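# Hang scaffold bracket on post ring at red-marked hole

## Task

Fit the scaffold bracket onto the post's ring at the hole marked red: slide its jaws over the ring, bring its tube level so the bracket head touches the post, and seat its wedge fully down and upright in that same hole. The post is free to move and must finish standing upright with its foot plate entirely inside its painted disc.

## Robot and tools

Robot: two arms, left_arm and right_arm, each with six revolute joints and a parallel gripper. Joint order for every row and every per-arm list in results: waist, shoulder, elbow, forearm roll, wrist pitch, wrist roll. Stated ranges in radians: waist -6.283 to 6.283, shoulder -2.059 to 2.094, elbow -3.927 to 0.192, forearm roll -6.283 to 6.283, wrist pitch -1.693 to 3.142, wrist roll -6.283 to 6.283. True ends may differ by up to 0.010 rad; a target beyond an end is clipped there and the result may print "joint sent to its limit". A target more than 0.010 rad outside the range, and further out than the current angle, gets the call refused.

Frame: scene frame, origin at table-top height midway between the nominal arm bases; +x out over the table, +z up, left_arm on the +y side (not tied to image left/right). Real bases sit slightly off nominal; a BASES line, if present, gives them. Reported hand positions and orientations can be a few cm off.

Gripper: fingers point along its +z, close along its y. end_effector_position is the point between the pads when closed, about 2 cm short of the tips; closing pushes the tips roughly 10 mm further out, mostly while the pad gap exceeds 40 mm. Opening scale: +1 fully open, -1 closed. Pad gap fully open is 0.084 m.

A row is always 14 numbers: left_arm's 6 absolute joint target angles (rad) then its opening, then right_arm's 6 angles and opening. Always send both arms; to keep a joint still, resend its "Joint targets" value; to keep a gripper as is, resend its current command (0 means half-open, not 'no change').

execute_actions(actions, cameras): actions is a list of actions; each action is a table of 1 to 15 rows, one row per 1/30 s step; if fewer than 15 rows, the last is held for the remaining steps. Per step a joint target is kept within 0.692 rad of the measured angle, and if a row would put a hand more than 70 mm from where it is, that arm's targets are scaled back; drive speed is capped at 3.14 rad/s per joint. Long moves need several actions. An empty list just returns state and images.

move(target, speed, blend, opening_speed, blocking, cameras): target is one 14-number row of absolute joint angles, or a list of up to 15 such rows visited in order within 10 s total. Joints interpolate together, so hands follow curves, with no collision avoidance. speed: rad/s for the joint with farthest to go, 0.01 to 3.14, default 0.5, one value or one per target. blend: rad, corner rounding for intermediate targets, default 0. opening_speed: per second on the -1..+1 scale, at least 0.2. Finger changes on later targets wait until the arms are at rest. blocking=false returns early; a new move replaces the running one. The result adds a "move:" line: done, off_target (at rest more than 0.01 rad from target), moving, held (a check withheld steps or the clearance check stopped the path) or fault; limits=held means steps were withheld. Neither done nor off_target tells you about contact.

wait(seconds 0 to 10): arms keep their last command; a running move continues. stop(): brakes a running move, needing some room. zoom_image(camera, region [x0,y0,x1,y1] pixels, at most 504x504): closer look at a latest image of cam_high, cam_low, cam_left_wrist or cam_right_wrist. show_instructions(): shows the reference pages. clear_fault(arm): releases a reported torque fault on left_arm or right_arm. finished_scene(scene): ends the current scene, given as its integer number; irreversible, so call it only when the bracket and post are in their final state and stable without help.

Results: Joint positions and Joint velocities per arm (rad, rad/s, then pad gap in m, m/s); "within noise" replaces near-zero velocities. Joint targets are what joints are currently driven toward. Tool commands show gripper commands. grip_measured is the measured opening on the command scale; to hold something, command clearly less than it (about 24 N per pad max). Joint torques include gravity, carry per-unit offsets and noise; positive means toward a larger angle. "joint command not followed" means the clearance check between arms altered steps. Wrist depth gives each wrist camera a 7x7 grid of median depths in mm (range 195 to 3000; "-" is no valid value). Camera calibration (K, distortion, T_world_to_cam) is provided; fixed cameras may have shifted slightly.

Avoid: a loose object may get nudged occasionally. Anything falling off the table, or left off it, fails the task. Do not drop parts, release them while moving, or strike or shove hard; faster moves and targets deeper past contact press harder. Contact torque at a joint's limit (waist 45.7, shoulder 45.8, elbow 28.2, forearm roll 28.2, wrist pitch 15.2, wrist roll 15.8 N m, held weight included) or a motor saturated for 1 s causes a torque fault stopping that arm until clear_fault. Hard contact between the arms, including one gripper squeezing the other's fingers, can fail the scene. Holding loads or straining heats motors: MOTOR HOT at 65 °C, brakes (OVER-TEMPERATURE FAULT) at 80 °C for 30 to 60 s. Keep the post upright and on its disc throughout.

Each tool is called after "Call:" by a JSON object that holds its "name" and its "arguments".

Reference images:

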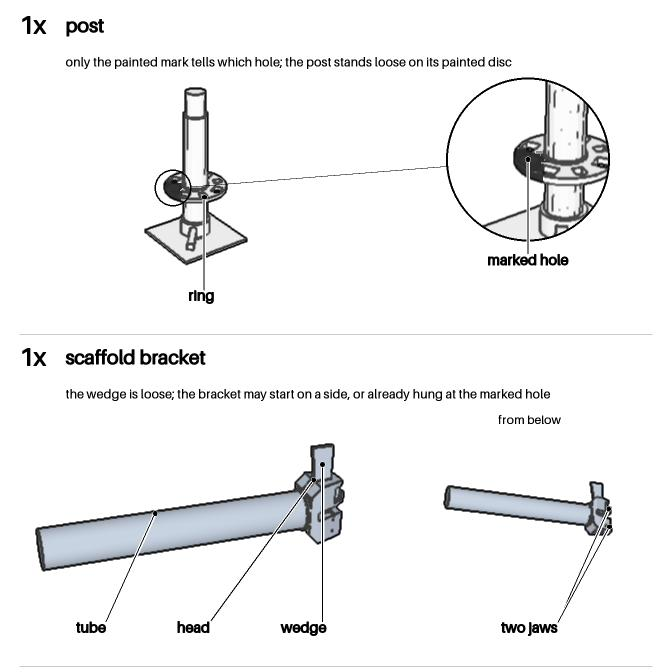

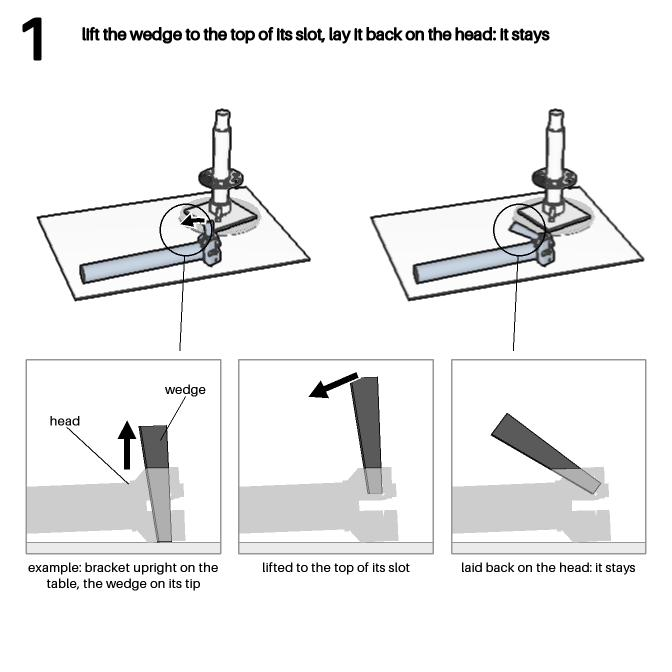

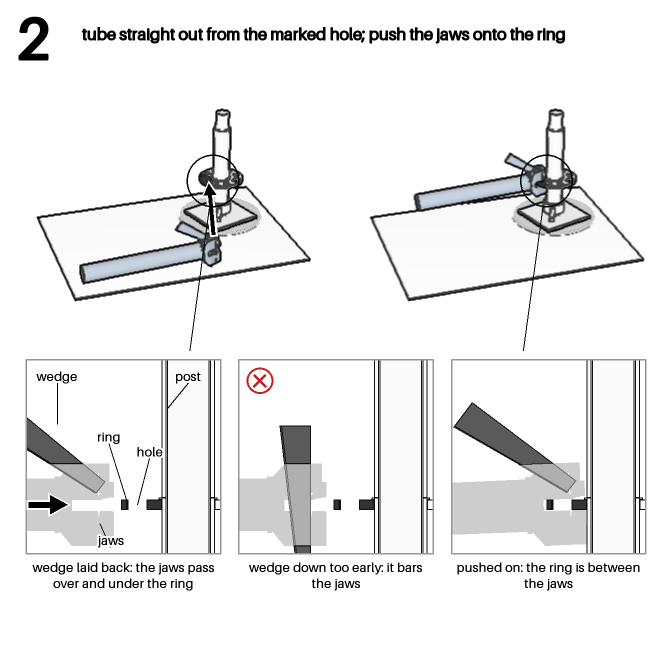

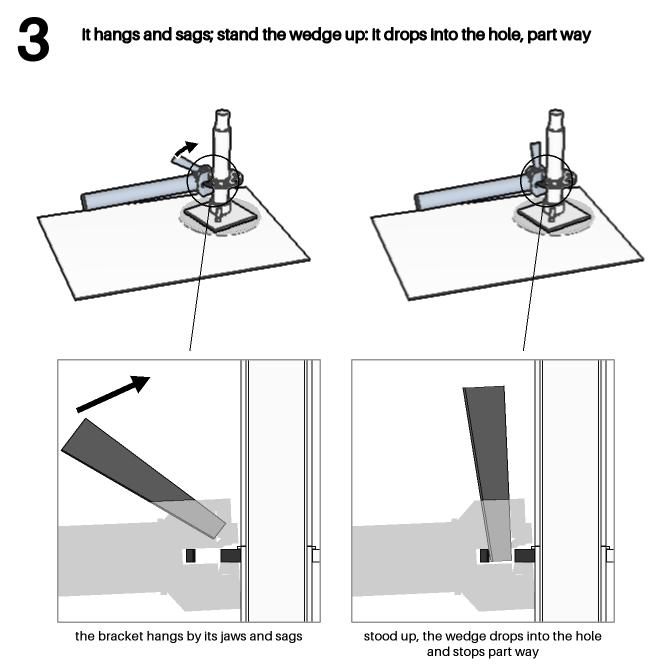

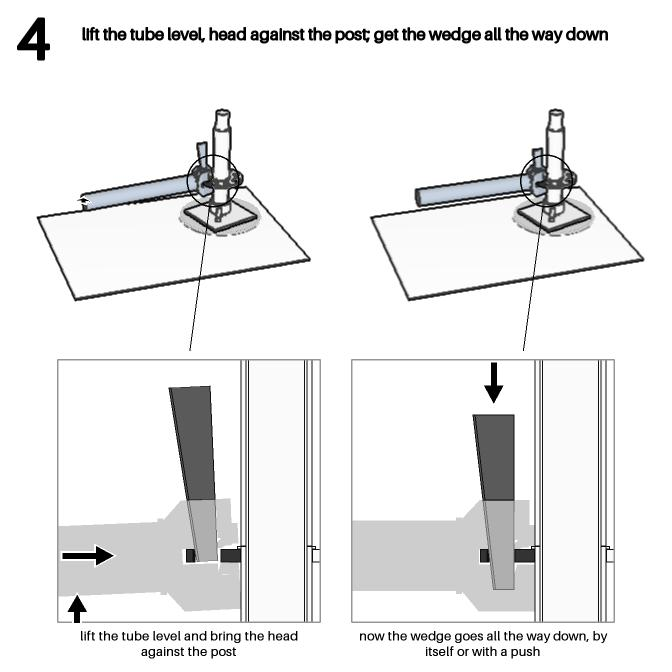

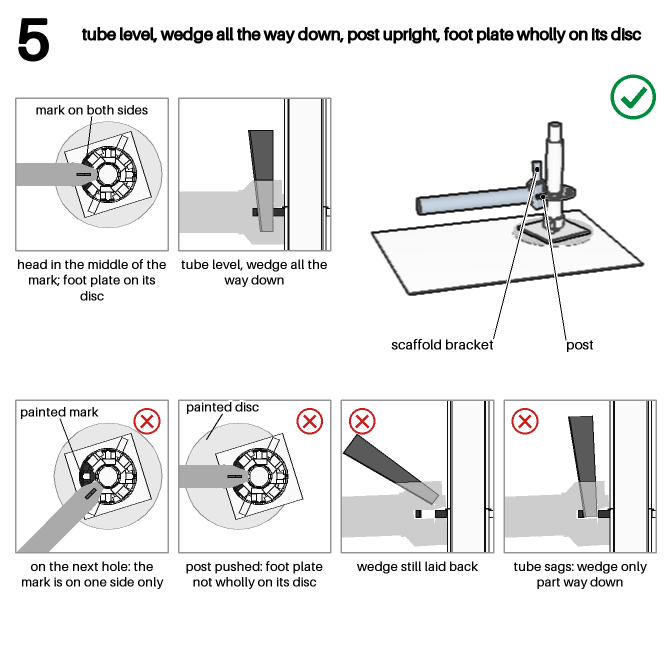

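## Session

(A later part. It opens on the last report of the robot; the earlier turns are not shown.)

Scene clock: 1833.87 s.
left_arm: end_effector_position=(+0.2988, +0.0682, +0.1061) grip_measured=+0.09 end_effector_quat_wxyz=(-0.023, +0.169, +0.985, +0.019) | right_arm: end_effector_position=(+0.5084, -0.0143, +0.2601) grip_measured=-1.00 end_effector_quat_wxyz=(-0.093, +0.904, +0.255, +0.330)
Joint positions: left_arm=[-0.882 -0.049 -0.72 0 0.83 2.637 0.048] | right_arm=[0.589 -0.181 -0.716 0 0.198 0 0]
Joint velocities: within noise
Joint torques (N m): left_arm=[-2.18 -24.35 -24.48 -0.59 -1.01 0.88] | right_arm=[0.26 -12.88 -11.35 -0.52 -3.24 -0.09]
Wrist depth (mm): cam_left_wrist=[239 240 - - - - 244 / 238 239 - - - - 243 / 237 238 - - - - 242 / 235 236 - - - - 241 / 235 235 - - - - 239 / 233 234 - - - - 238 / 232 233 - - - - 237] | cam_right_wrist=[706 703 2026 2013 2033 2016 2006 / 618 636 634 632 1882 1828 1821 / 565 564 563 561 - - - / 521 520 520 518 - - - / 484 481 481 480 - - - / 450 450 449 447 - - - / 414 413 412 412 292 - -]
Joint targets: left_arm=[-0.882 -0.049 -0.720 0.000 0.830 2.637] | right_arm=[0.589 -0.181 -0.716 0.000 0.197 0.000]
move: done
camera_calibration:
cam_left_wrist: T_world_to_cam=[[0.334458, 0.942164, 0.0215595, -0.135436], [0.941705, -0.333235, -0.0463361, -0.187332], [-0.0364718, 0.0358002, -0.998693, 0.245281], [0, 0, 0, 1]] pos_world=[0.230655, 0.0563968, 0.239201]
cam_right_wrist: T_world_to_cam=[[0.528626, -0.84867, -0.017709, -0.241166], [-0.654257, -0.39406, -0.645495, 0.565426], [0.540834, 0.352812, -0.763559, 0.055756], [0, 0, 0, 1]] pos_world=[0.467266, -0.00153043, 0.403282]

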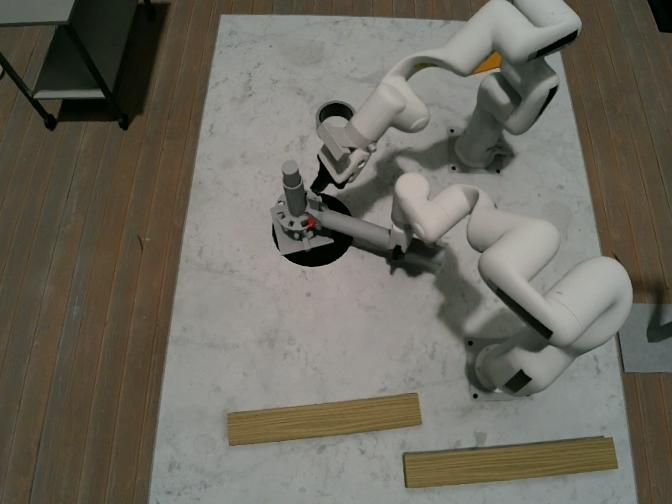

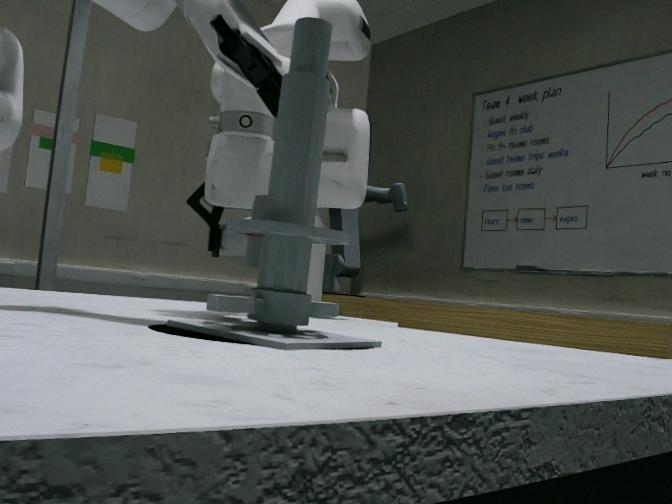

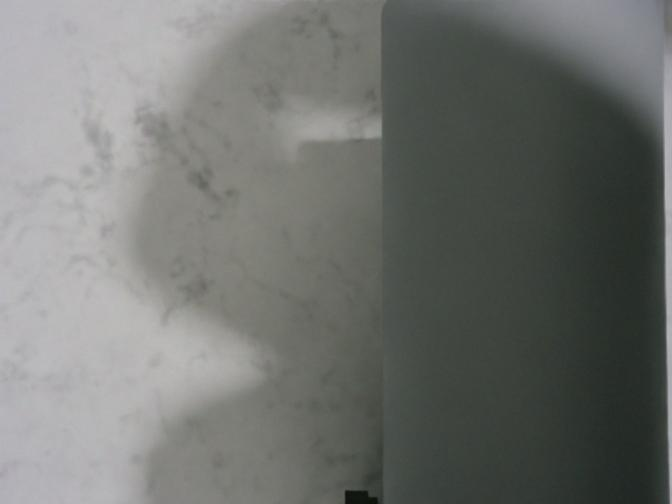

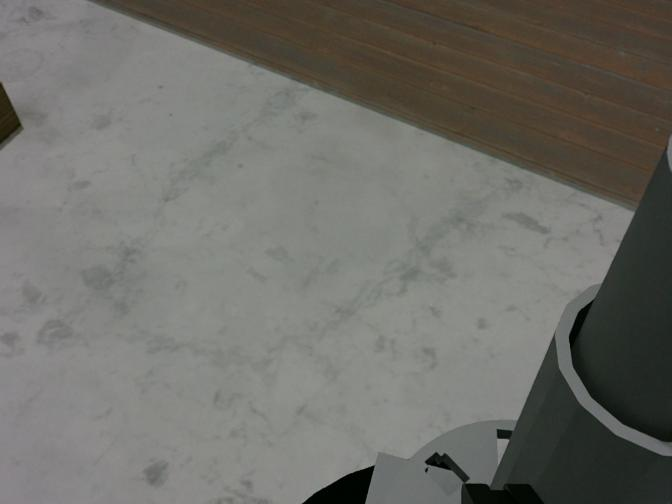

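Call:
{"name": "move", "arguments": {"target": [[-0.8819,-0.0556,-0.685,0,0.7705,2.637,-1,0.602,-0.1814,-0.716,0,0.1974,0,-1],[-0.8819,-0.0556,-0.685,0,0.7705,2.637,-1,0.602,-0.1358,-0.682,0,0.1178,0,-1]], "speed": [0.1,0.1]}}

Call:
{"name": "zoom_image", "arguments": {"camera": "cam_high", "region": [260, 130, 380, 250]}}

Call:
{"name": "zoom_image", "arguments": {"camera": "cam_low", "region": [130, 100, 400, 310]}}

Scene clock: 1848.50 s.
left_arm: end_effector_position=(+0.2989, +0.0681, +0.0999) grip_measured=+0.09 end_effector_quat_wxyz=(-0.012, +0.169, +0.985, +0.009) | right_arm: end_effector_position=(+0.5047, -0.0083, +0.2351) grip_measured=-1.00 end_effector_quat_wxyz=(-0.095, +0.902, +0.261, +0.329)
Joint positions: left_arm=[-0.882 -0.056 -0.685 0 0.77 2.637 0.048] | right_arm=[0.602 -0.136 -0.682 0 0.118 0 0]
Joint velocities: within noise
Joint torques (N m): left_arm=[0.76 -25.63 -29.95 0.74 -3.99 0.35] | right_arm=[0.36 -13.06 -10.92 -0.25 -3.12 -0.1]
Wrist depth (mm): cam_left_wrist=[231 231 231 - - - 233 / 230 231 231 - - - 232 / 230 230 231 - - - 232 / 229 229 230 - - - 231 / 229 229 229 - - - 230 / 228 228 228 - - - 230 / 227 228 228 - - - 229] | cam_right_wrist=[661 659 659 1966 - - 1974 / 579 596 595 573 - - 1776 / 531 528 528 525 - - - / 489 488 485 485 485 - - / 453 452 451 450 449 - - / 422 413 421 420 410 - - / 387 387 386 386 274 - -]
Joint targets: left_arm=[-0.882 -0.056 -0.685 0.000 0.770 2.637] | right_arm=[0.602 -0.136 -0.682 0.000 0.118 0.000]
move: done
camera_calibration:
cam_left_wrist: T_world_to_cam=[[0.334149, 0.942494, 0.00699952, -0.133625], [0.942374, -0.333958, -0.020063, -0.190483], [-0.0165718, 0.0133002, -0.999774, 0.234732], [0, 0, 0, 1]] pos_world=[0.228047, 0.0592058, 0.231793]
cam_right_wrist: T_world_to_cam=[[0.539617, -0.841725, -0.0177066, -0.240084], [-0.649102, -0.402551, -0.64546, 0.546558], [0.536172, 0.359795, -0.763589, 0.0389623], [0, 0, 0, 1]] pos_world=[0.463435, 0.00391445, 0.378282]

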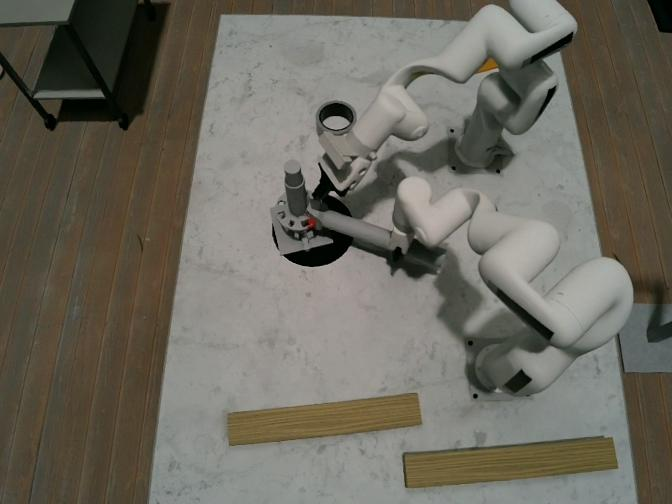

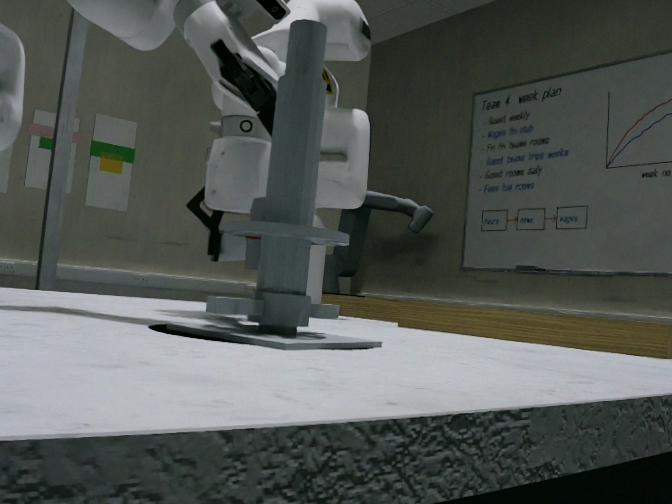

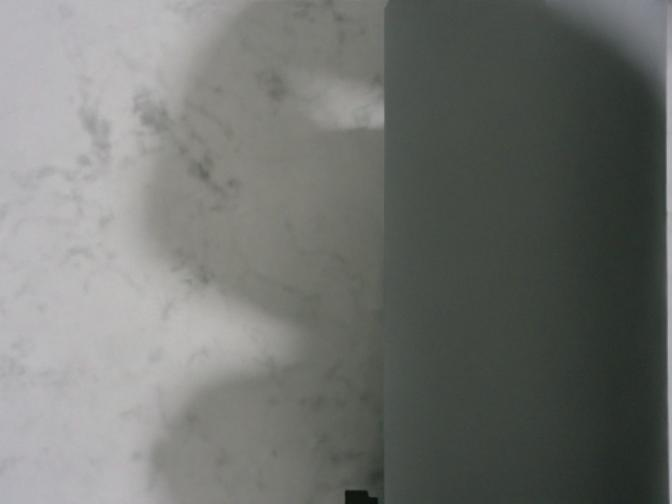

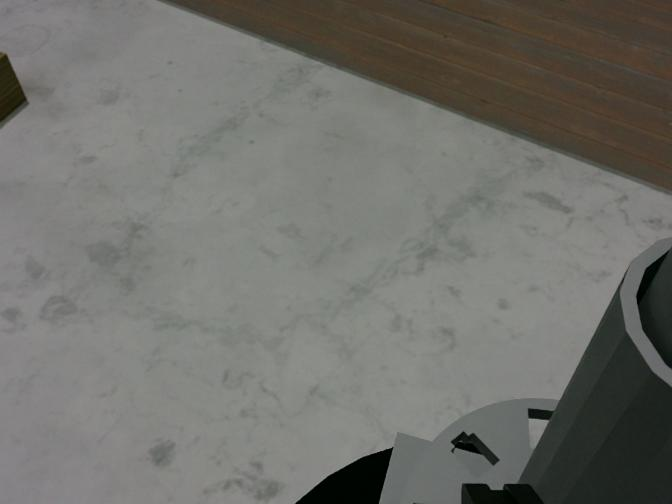

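Scaled by 4.200 from the camera's 672x504 image, which has a finer 960x720 frame.

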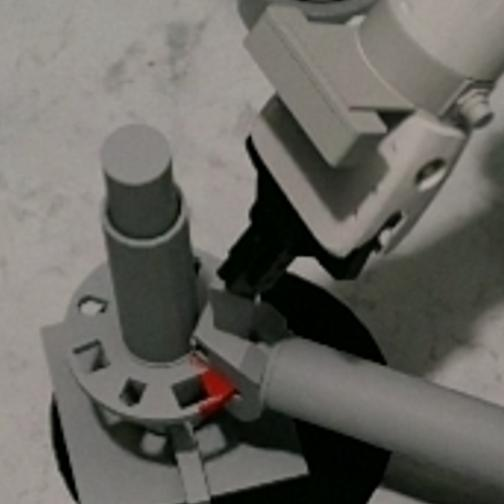

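Scaled by 1.867 from the camera's 672x504 image, which has a finer 960x720 frame.

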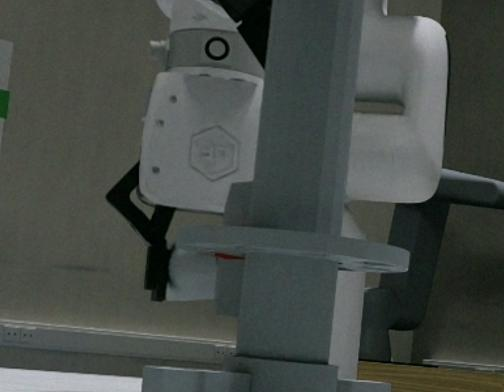

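Call:
{"name": "move", "arguments": {"target": [[-0.8819,-0.0556,-0.685,0,0.7705,2.637,-1,0.602,-0.1091,-0.6667,0,0.0758,0,-1]], "speed": 0.05, "cameras": ["cam_high","cam_low"]}}

Call:
{"name": "zoom_image", "arguments": {"camera": "cam_high", "region": [290, 170, 350, 230]}}

Scene clock: 1858.30 s.
left_arm: end_effector_position=(+0.2989, +0.0681, +0.0999) grip_measured=+0.09 end_effector_quat_wxyz=(-0.012, +0.169, +0.985, +0.009) | right_arm: end_effector_position=(+0.5048, -0.0082, +0.2224) grip_measured=-1.00 end_effector_quat_wxyz=(-0.095, +0.902, +0.261, +0.330) end_effector_velocity=(-0.003, -0.001, -0.007) end_effector_angular_velocity=(-0.009, +0.014, +0.001)
Joint positions: left_arm=[-0.882 -0.056 -0.685 0 0.77 2.637 0.048] | right_arm=[0.602 -0.11 -0.667 0 0.076 0 0]
Joint velocities: left_arm=[within noise] | right_arm=[0.001 0.007 0.004 0.001 0.006 0 0]
Joint torques (N m): left_arm=[-1.47 -27.19 -29.78 -0.64 -2.66 0.36] | right_arm=[-2.58 2.22 -1.48 -0.1 3.46 -0.14]
Wrist depth (mm): cam_left_wrist=[231 231 231 - - - 233 / 231 231 231 - - - 232 / 230 230 230 - - - 232 / 229 229 230 - - - 231 / 229 229 229 - - - 230 / 228 228 228 - - - 230 / 227 228 228 - - - 229] | cam_right_wrist=[645 643 641 1959 - - - / 572 578 577 577 - - 1753 / 516 514 514 512 511 - - / 475 474 473 471 470 - - / 440 440 439 438 437 - - / 410 410 408 408 398 - - / 376 375 375 382 262 - -]
Joint targets: left_arm=[-0.882 -0.056 -0.685 0.000 0.770 2.637] | right_arm=[0.602 -0.109 -0.667 0.000 0.076 0.000]
move: done
Images, in order (width x height): cam_high 672x504, cam_low 672x504.

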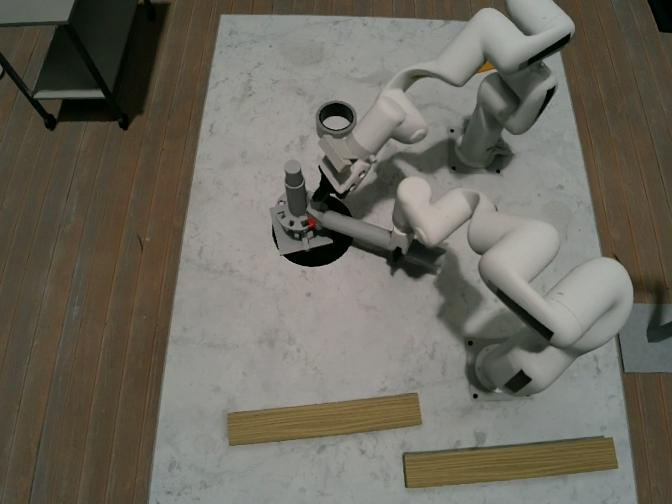

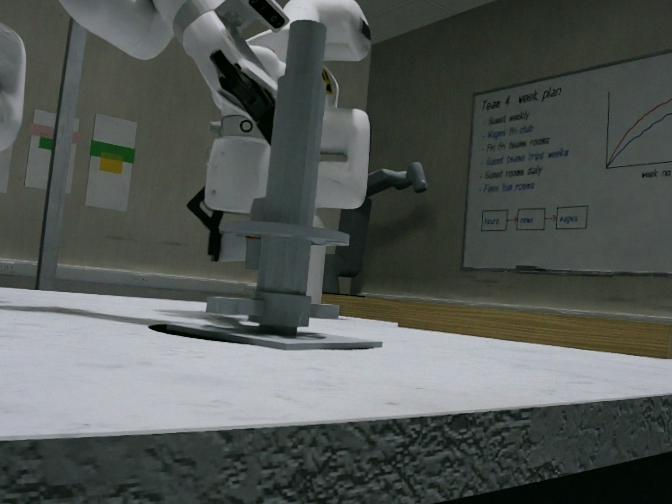

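Scaled by 8.400 from the camera's 672x504 image, which has a finer 960x720 frame.

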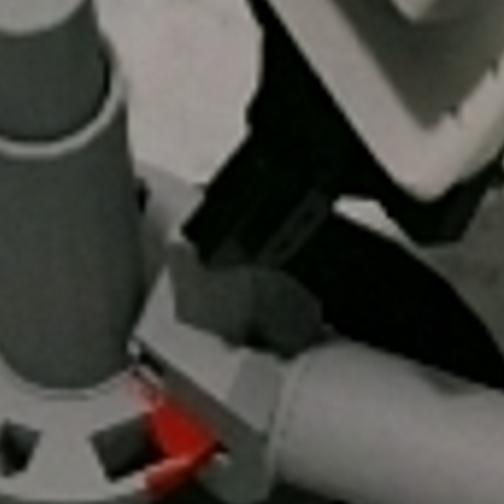

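Call:
{"name": "wait", "arguments": {"seconds": 1, "cameras": ["cam_high","cam_low"]}}

Call:
{"name": "zoom_image", "arguments": {"camera": "cam_low", "region": [180, 150, 380, 300]}}

Scene clock: 1862.60 s.
left_arm: end_effector_position=(+0.2989, +0.0681, +0.0999) grip_measured=+0.09 end_effector_quat_wxyz=(-0.012, +0.169, +0.985, +0.009) | right_arm: end_effector_position=(+0.5047, -0.0083, +0.2220) grip_measured=-1.00 end_effector_quat_wxyz=(-0.095, +0.902, +0.261, +0.329)
Joint positions: left_arm=[-0.882 -0.056 -0.685 0 0.771 2.637 0.048] | right_arm=[0.602 -0.109 -0.667 0 0.076 0 0]
Joint velocities: within noise
Joint torques (N m): left_arm=[-2.3 -26.44 -27.43 -1.09 -2.18 0.11] | right_arm=[-3.77 2.31 -1.33 -0.11 3.97 -0.1]
Wrist depth (mm): cam_left_wrist=[231 231 231 - - - 233 / 230 231 231 - - - 232 / 230 230 230 - - - 231 / 229 230 230 - - - 231 / 229 229 229 - - - 230 / 228 228 228 - - - 230 / 228 228 228 - - - 229] | cam_right_wrist=[643 641 640 1981 - - - / 575 579 577 575 - - 1741 / 516 513 510 511 510 - - / 474 473 472 470 470 - - / 440 439 437 437 437 - - / 409 408 408 407 398 - - / 376 375 374 381 262 - -]
Joint targets: left_arm=[-0.882 -0.056 -0.685 0.000 0.770 2.637] | right_arm=[0.602 -0.109 -0.667 0.000 0.076 0.000]
Tool commands: left_gripper/opening=-1.0 right_gripper/opening=-1.0
wait: 1.00 s; at rest from the start
Images, in order (width x height): cam_high 672x504, cam_low 672x504.

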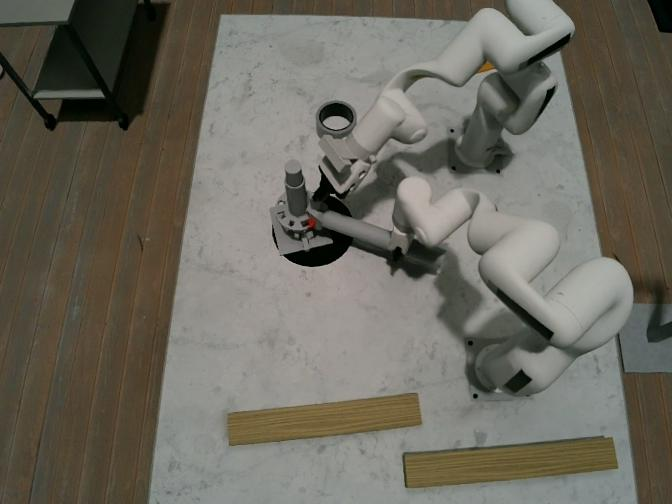

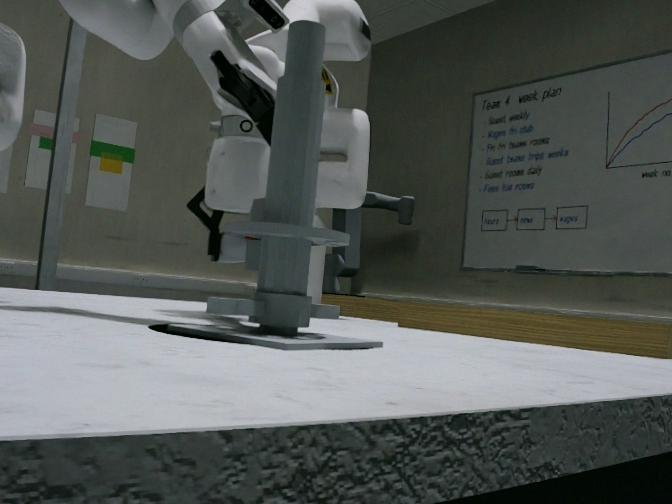

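Scaled by 2.520 from the camera's 672x504 image, which has a finer 960x720 frame.

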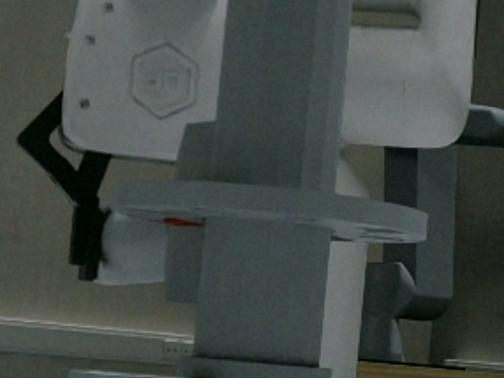

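Call:
{"name": "move", "arguments": {"target": [[-0.8819,-0.0556,-0.685,0,0.7705,2.637,-1,0.602,-0.1814,-0.716,0,0.1974,0,-1],[-0.8819,-0.0556,-0.685,0,0.7705,2.637,-1,0.589,-0.7556,-0.2634,0,0.119,0,-1]], "speed": [0.2,0.5]}}

Call:
{"name": "zoom_image", "arguments": {"camera": "cam_right_wrist", "region": [168, 250, 504, 504]}}

Call:
{"name": "zoom_image", "arguments": {"camera": "cam_high", "region": [290, 170, 350, 230]}}

Scene clock: 1884.27 s.
left_arm: end_effector_position=(+0.2989, +0.0681, +0.0999) grip_measured=+0.09 end_effector_quat_wxyz=(-0.012, +0.169, +0.985, +0.009) | right_arm: end_effector_position=(+0.4085, -0.0754, +0.3004) grip_measured=-1.00 end_effector_quat_wxyz=(-0.118, +0.867, +0.244, +0.419)
Joint positions: left_arm=[-0.882 -0.056 -0.685 0 0.77 2.637 0.048] | right_arm=[0.589 -0.755 -0.264 0 0.119 0 0]
Joint velocities: within noise
Joint torques (N m): left_arm=[-0.33 -24.44 -25.79 0.13 -2.19 0.45] | right_arm=[-0.97 -4.89 -11.49 -0.14 -3.48 -0.15]
Wrist depth (mm): cam_left_wrist=[231 231 231 - - - 233 / 231 230 231 - - - 232 / 230 230 231 - - - 231 / 229 230 230 - - - 231 / 229 229 229 - - - 230 / 228 228 228 - - - 230 / 228 228 228 - - - 229] | cam_right_wrist=[2853 - - - - - 2839 / 949 2475 2556 2735 2724 249 2427 / 726 780 775 774 2133 249 2101 / 689 687 684 683 - 264 1860 / 616 616 614 613 287 283 606 / 557 557 555 555 317 325 550 / 497 494 494 493 330 358 490]
Joint targets: left_arm=[-0.882 -0.056 -0.685 0.000 0.770 2.637] | right_arm=[0.589 -0.756 -0.263 0.000 0.119 0.000]
move: done
camera_calibration:
cam_left_wrist: T_world_to_cam=[[0.334149, 0.942494, 0.00699952, -0.133625], [0.942374, -0.333958, -0.020063, -0.190483], [-0.0165718, 0.0133002, -0.999774, 0.234732], [0, 0, 0, 1]] pos_world=[0.228047, 0.0592058, 0.231793]
cam_right_wrist: T_world_to_cam=[[0.531502, -0.84691, -0.0157852, -0.241166], [-0.531934, -0.319211, -0.784315, 0.499324], [0.659206, 0.425261, -0.620162, 0.0760878], [0, 0, 0, 1]] pos_world=[0.34363, -0.0772136, 0.435007]

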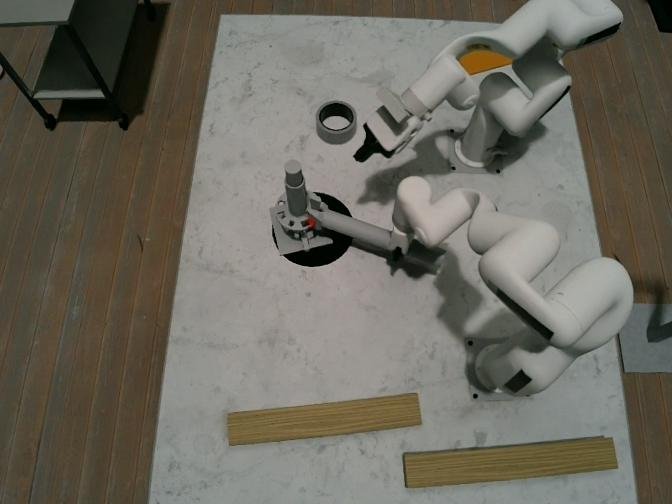

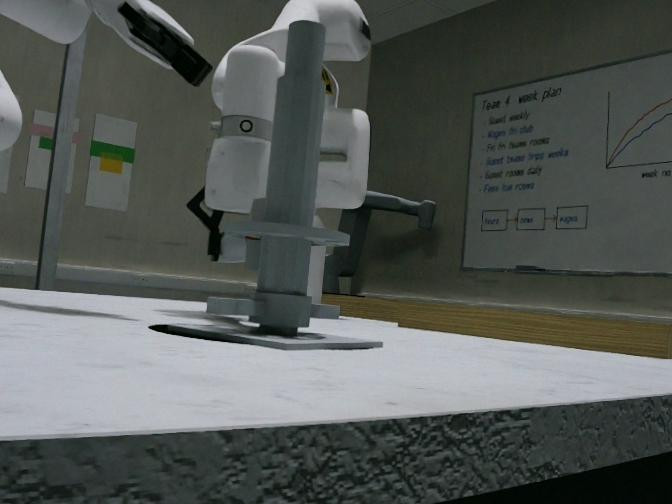

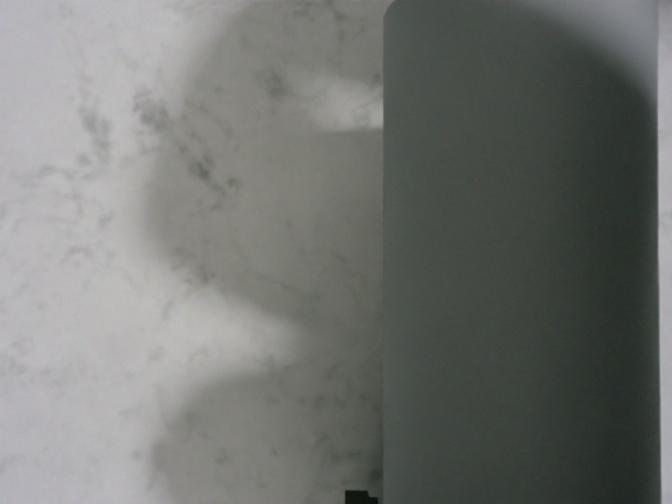

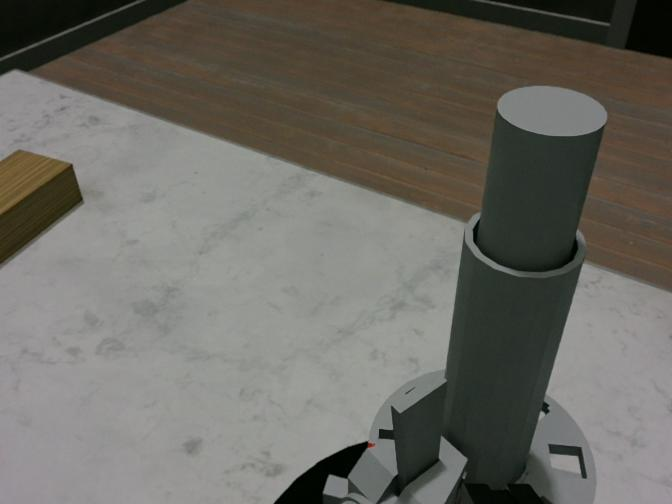

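Scaled by 1.500 from the camera's 672x504 image, which has a finer 960x720 frame.

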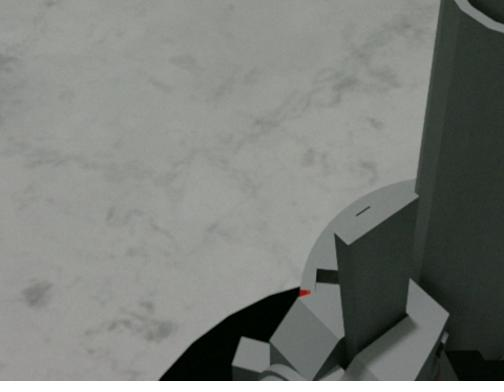

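Scaled by 8.400 from the camera's 672x504 image, which has a finer 960x720 frame.

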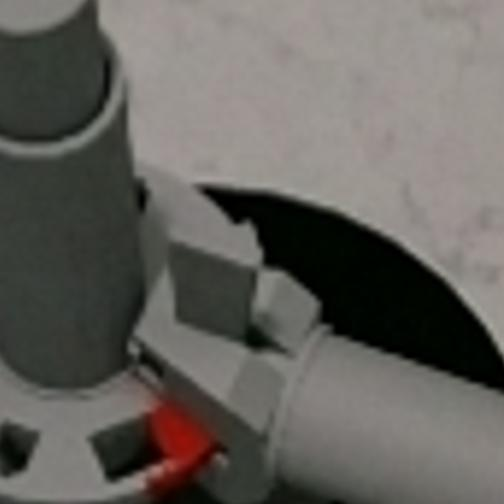

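Call:
{"name": "move", "arguments": {"target": [[-0.9243,-0.1404,-0.5928,0,0.7632,2.5946,-1,0.589,-0.7556,-0.2634,0,0.119,0,-1]], "speed": 0.03}}

Call:
{"name": "zoom_image", "arguments": {"camera": "cam_high", "region": [260, 150, 380, 270]}}

Call:
{"name": "zoom_image", "arguments": {"camera": "cam_low", "region": [130, 100, 400, 370]}}

Scene clock: 1911.40 s.
left_arm: end_effector_position=(+0.2698, +0.0774, +0.0999) grip_measured=+0.09 end_effector_quat_wxyz=(-0.011, +0.169, +0.985, +0.010) | right_arm: end_effector_position=(+0.4085, -0.0754, +0.3004) grip_measured=-1.00 end_effector_quat_wxyz=(-0.118, +0.867, +0.244, +0.419)
Joint positions: left_arm=[-0.924 -0.14 -0.593 0 0.763 2.595 0.048] | right_arm=[0.589 -0.756 -0.263 0 0.119 0 0]
Joint velocities: within noise
Joint torques (N m): left_arm=[-1.09 -22.47 -24.05 -1.11 -1.46 -0.4] | right_arm=[-0.29 -4.35 -11.81 -0.09 -3.12 -0.14]
Wrist depth (mm): cam_left_wrist=[231 231 232 - - - 232 / 230 230 231 - - - 232 / 230 230 230 - - - 232 / 229 229 230 - - - 231 / 229 229 229 - - - 231 / 228 228 229 - - - 230 / 228 228 228 - - - 229] | cam_right_wrist=[2808 - - - - - 2914 / 949 2482 2594 2732 2568 2446 2552 / 729 779 776 776 229 224 2127 / 689 688 684 684 240 263 1866 / 618 615 613 612 257 269 608 / 559 557 555 554 280 535 551 / 496 494 494 282 310 379 490]
Joint targets: left_arm=[-0.924 -0.140 -0.593 0.000 0.763 2.595] | right_arm=[0.589 -0.756 -0.263 0.000 0.119 0.000]
move: done
camera_calibration:
cam_left_wrist: T_world_to_cam=[[0.334164, 0.94248, 0.00814828, -0.132839], [0.942385, -0.333962, -0.0195156, -0.160118], [-0.0156718, 0.0142002, -0.999776, 0.233791], [0, 0, 0, 1]] pos_world=[0.198946, 0.0684054, 0.231696]
cam_right_wrist: T_world_to_cam=[[0.531557, -0.846874, -0.0158384, -0.241159], [-0.531913, -0.319197, -0.784335, 0.499327], [0.659178, 0.425344, -0.620135, 0.0760923], [0, 0, 0, 1]] pos_world=[0.34363, -0.0772134, 0.435007]

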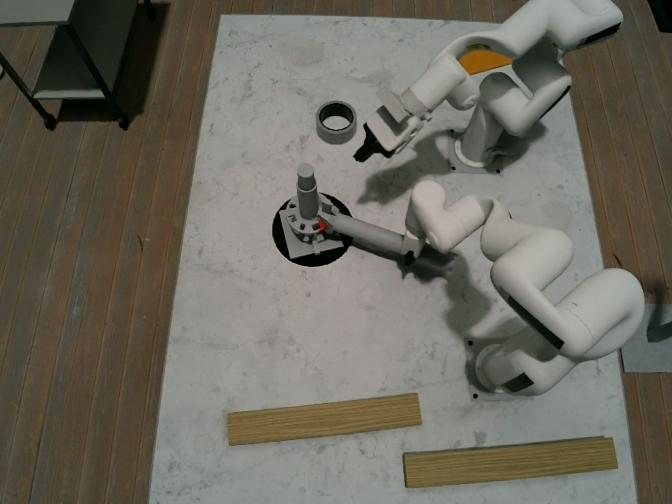

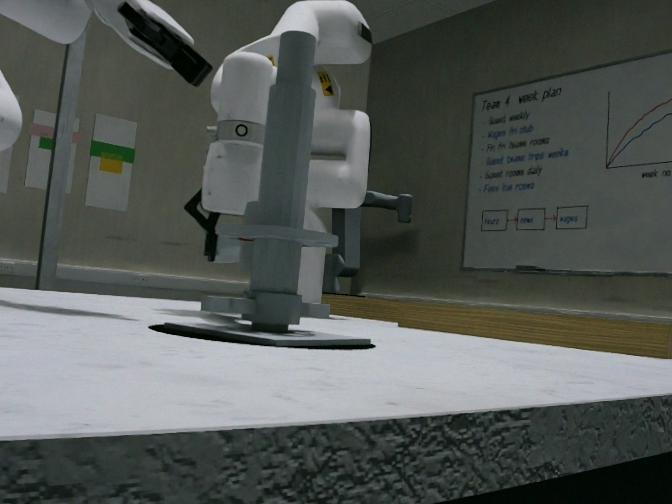

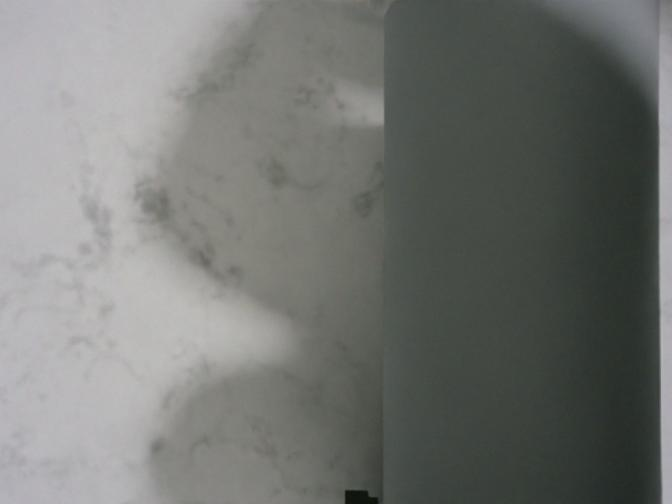

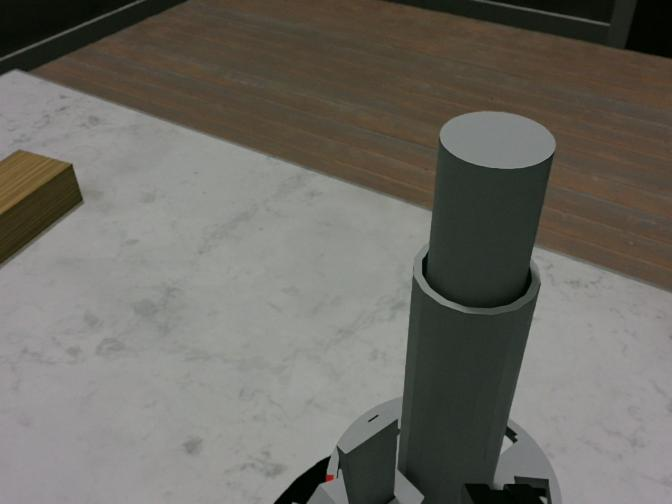

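Scaled by 4.200 from the camera's 672x504 image, which has a finer 960x720 frame.

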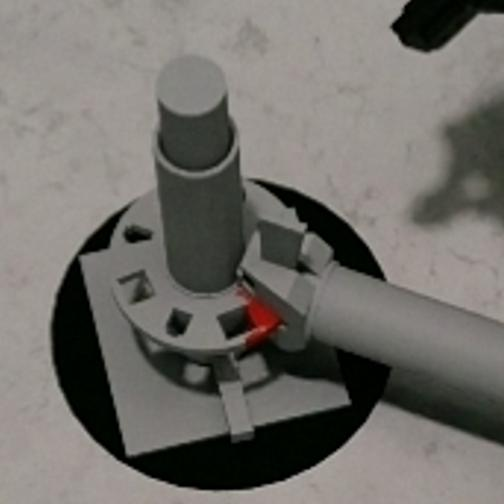

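Scaled by 1.867 from the camera's 672x504 image, which has a finer 960x720 frame.

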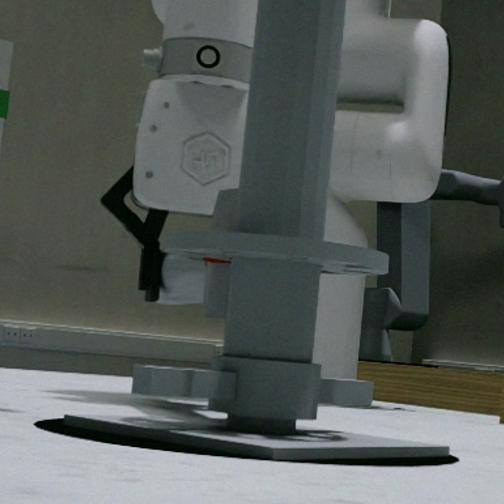

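Call:
{"name": "move", "arguments": {"target": [[-0.9243,-0.1304,-0.5928,0,0.7532,2.5946,-1,0.589,-0.7556,-0.2634,0,0.119,0,-1],[-0.9243,-0.1304,-0.5928,0,0.7532,2.5946,1,0.589,-0.7556,-0.2634,0,0.119,0,-1]], "speed": 0.05, "opening_speed": 0.5}}

Call:
{"name": "zoom_image", "arguments": {"camera": "cam_high", "region": [260, 150, 380, 270]}}

Call:
{"name": "zoom_image", "arguments": {"camera": "cam_low", "region": [130, 100, 400, 370]}}

Scene clock: 1922.77 s.
left_arm: end_effector_position=(+0.2703, +0.0767, +0.0969) grip_measured=+1.00 end_effector_quat_wxyz=(-0.011, +0.169, +0.985, +0.010) | right_arm: end_effector_position=(+0.4085, -0.0754, +0.3004) grip_measured=-1.00 end_effector_quat_wxyz=(-0.118, +0.867, +0.244, +0.419)
Joint positions: left_arm=[-0.924 -0.13 -0.593 0 0.753 2.595 0.084] | right_arm=[0.589 -0.756 -0.263 0 0.119 0 0]
Joint velocities: within noise
Joint torques (N m): left_arm=[-0.19 -15.12 -17.24 -0.45 -1.23 -0.13] | right_arm=[-0.14 -4.27 -11.56 -0.26 -3.21 -0.08]
Wrist depth (mm): cam_left_wrist=[228 228 228 - - - 230 / 228 228 228 - - - 229 / 227 227 228 - - - 229 / 227 227 227 - - - 229 / 226 226 227 - - - 228 / 225 226 226 - - - 227 / 225 225 226 - - - 227] | cam_right_wrist=[2881 - - - - - 2859 / 949 2461 2597 2725 2593 2425 2574 / 730 777 778 775 229 224 2106 / 688 689 685 684 240 263 1873 / 617 614 615 612 258 268 607 / 557 557 555 555 280 535 551 / 496 494 493 281 309 379 490]
Joint targets: left_arm=[-0.924 -0.130 -0.593 0.000 0.753 2.595] | right_arm=[0.589 -0.756 -0.263 0.000 0.119 0.000]
move: done
camera_calibration:
cam_left_wrist: T_world_to_cam=[[0.334164, 0.94248, 0.00814828, -0.132289], [0.942385, -0.333962, -0.0195156, -0.160787], [-0.0156718, 0.0142002, -0.999776, 0.230808], [0, 0, 0, 1]] pos_world=[0.199346, 0.0677054, 0.228696]
cam_right_wrist: T_world_to_cam=[[0.531557, -0.846874, -0.0158384, -0.241159], [-0.531913, -0.319197, -0.784335, 0.499327], [0.659178, 0.425344, -0.620135, 0.0760923], [0, 0, 0, 1]] pos_world=[0.34363, -0.0772134, 0.435007]

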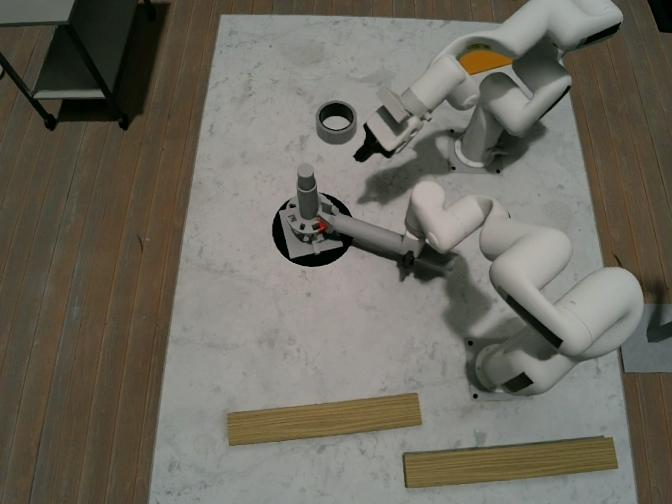

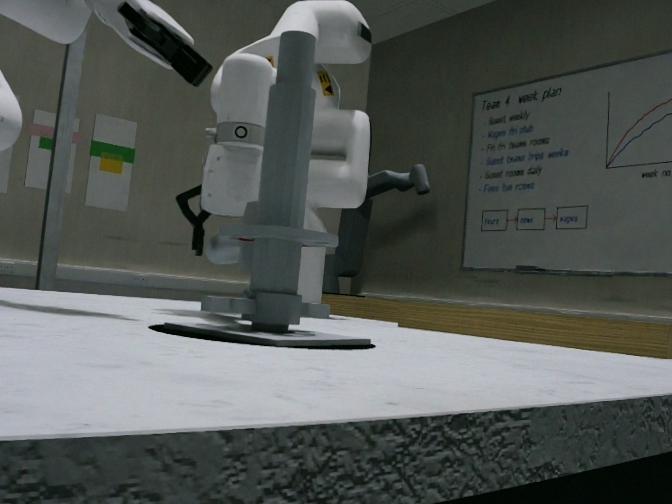

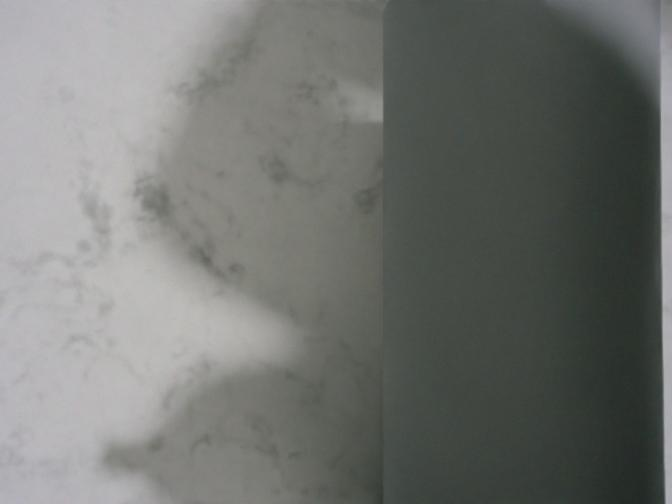

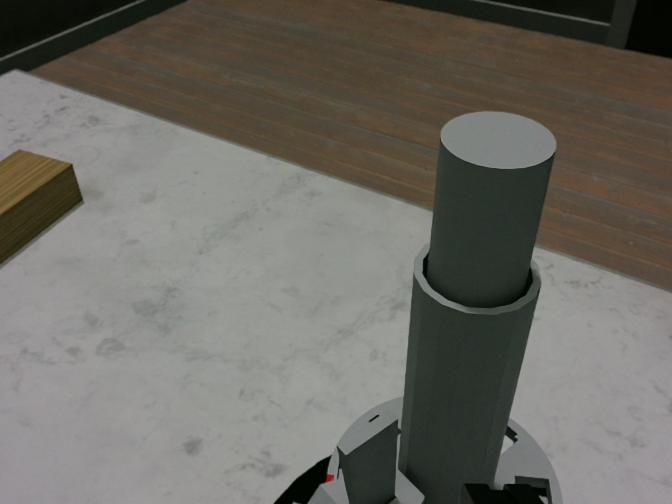

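Scaled by 4.200 from the camera's 672x504 image, which has a finer 960x720 frame.

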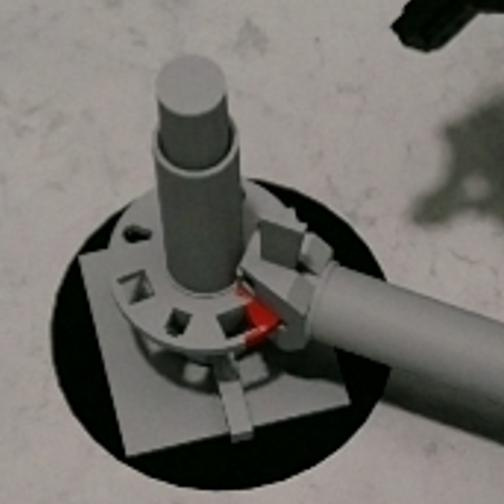

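Scaled by 1.867 from the camera's 672x504 image, which has a finer 960x720 frame.

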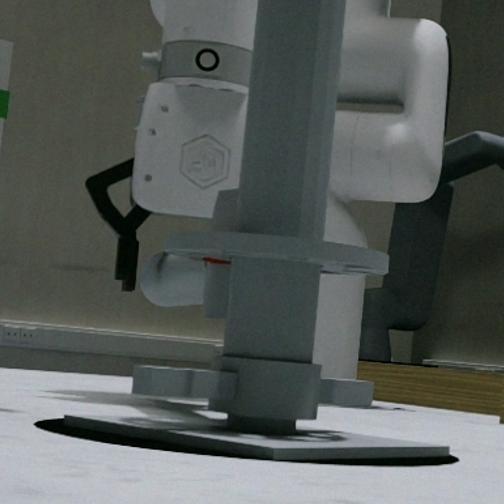

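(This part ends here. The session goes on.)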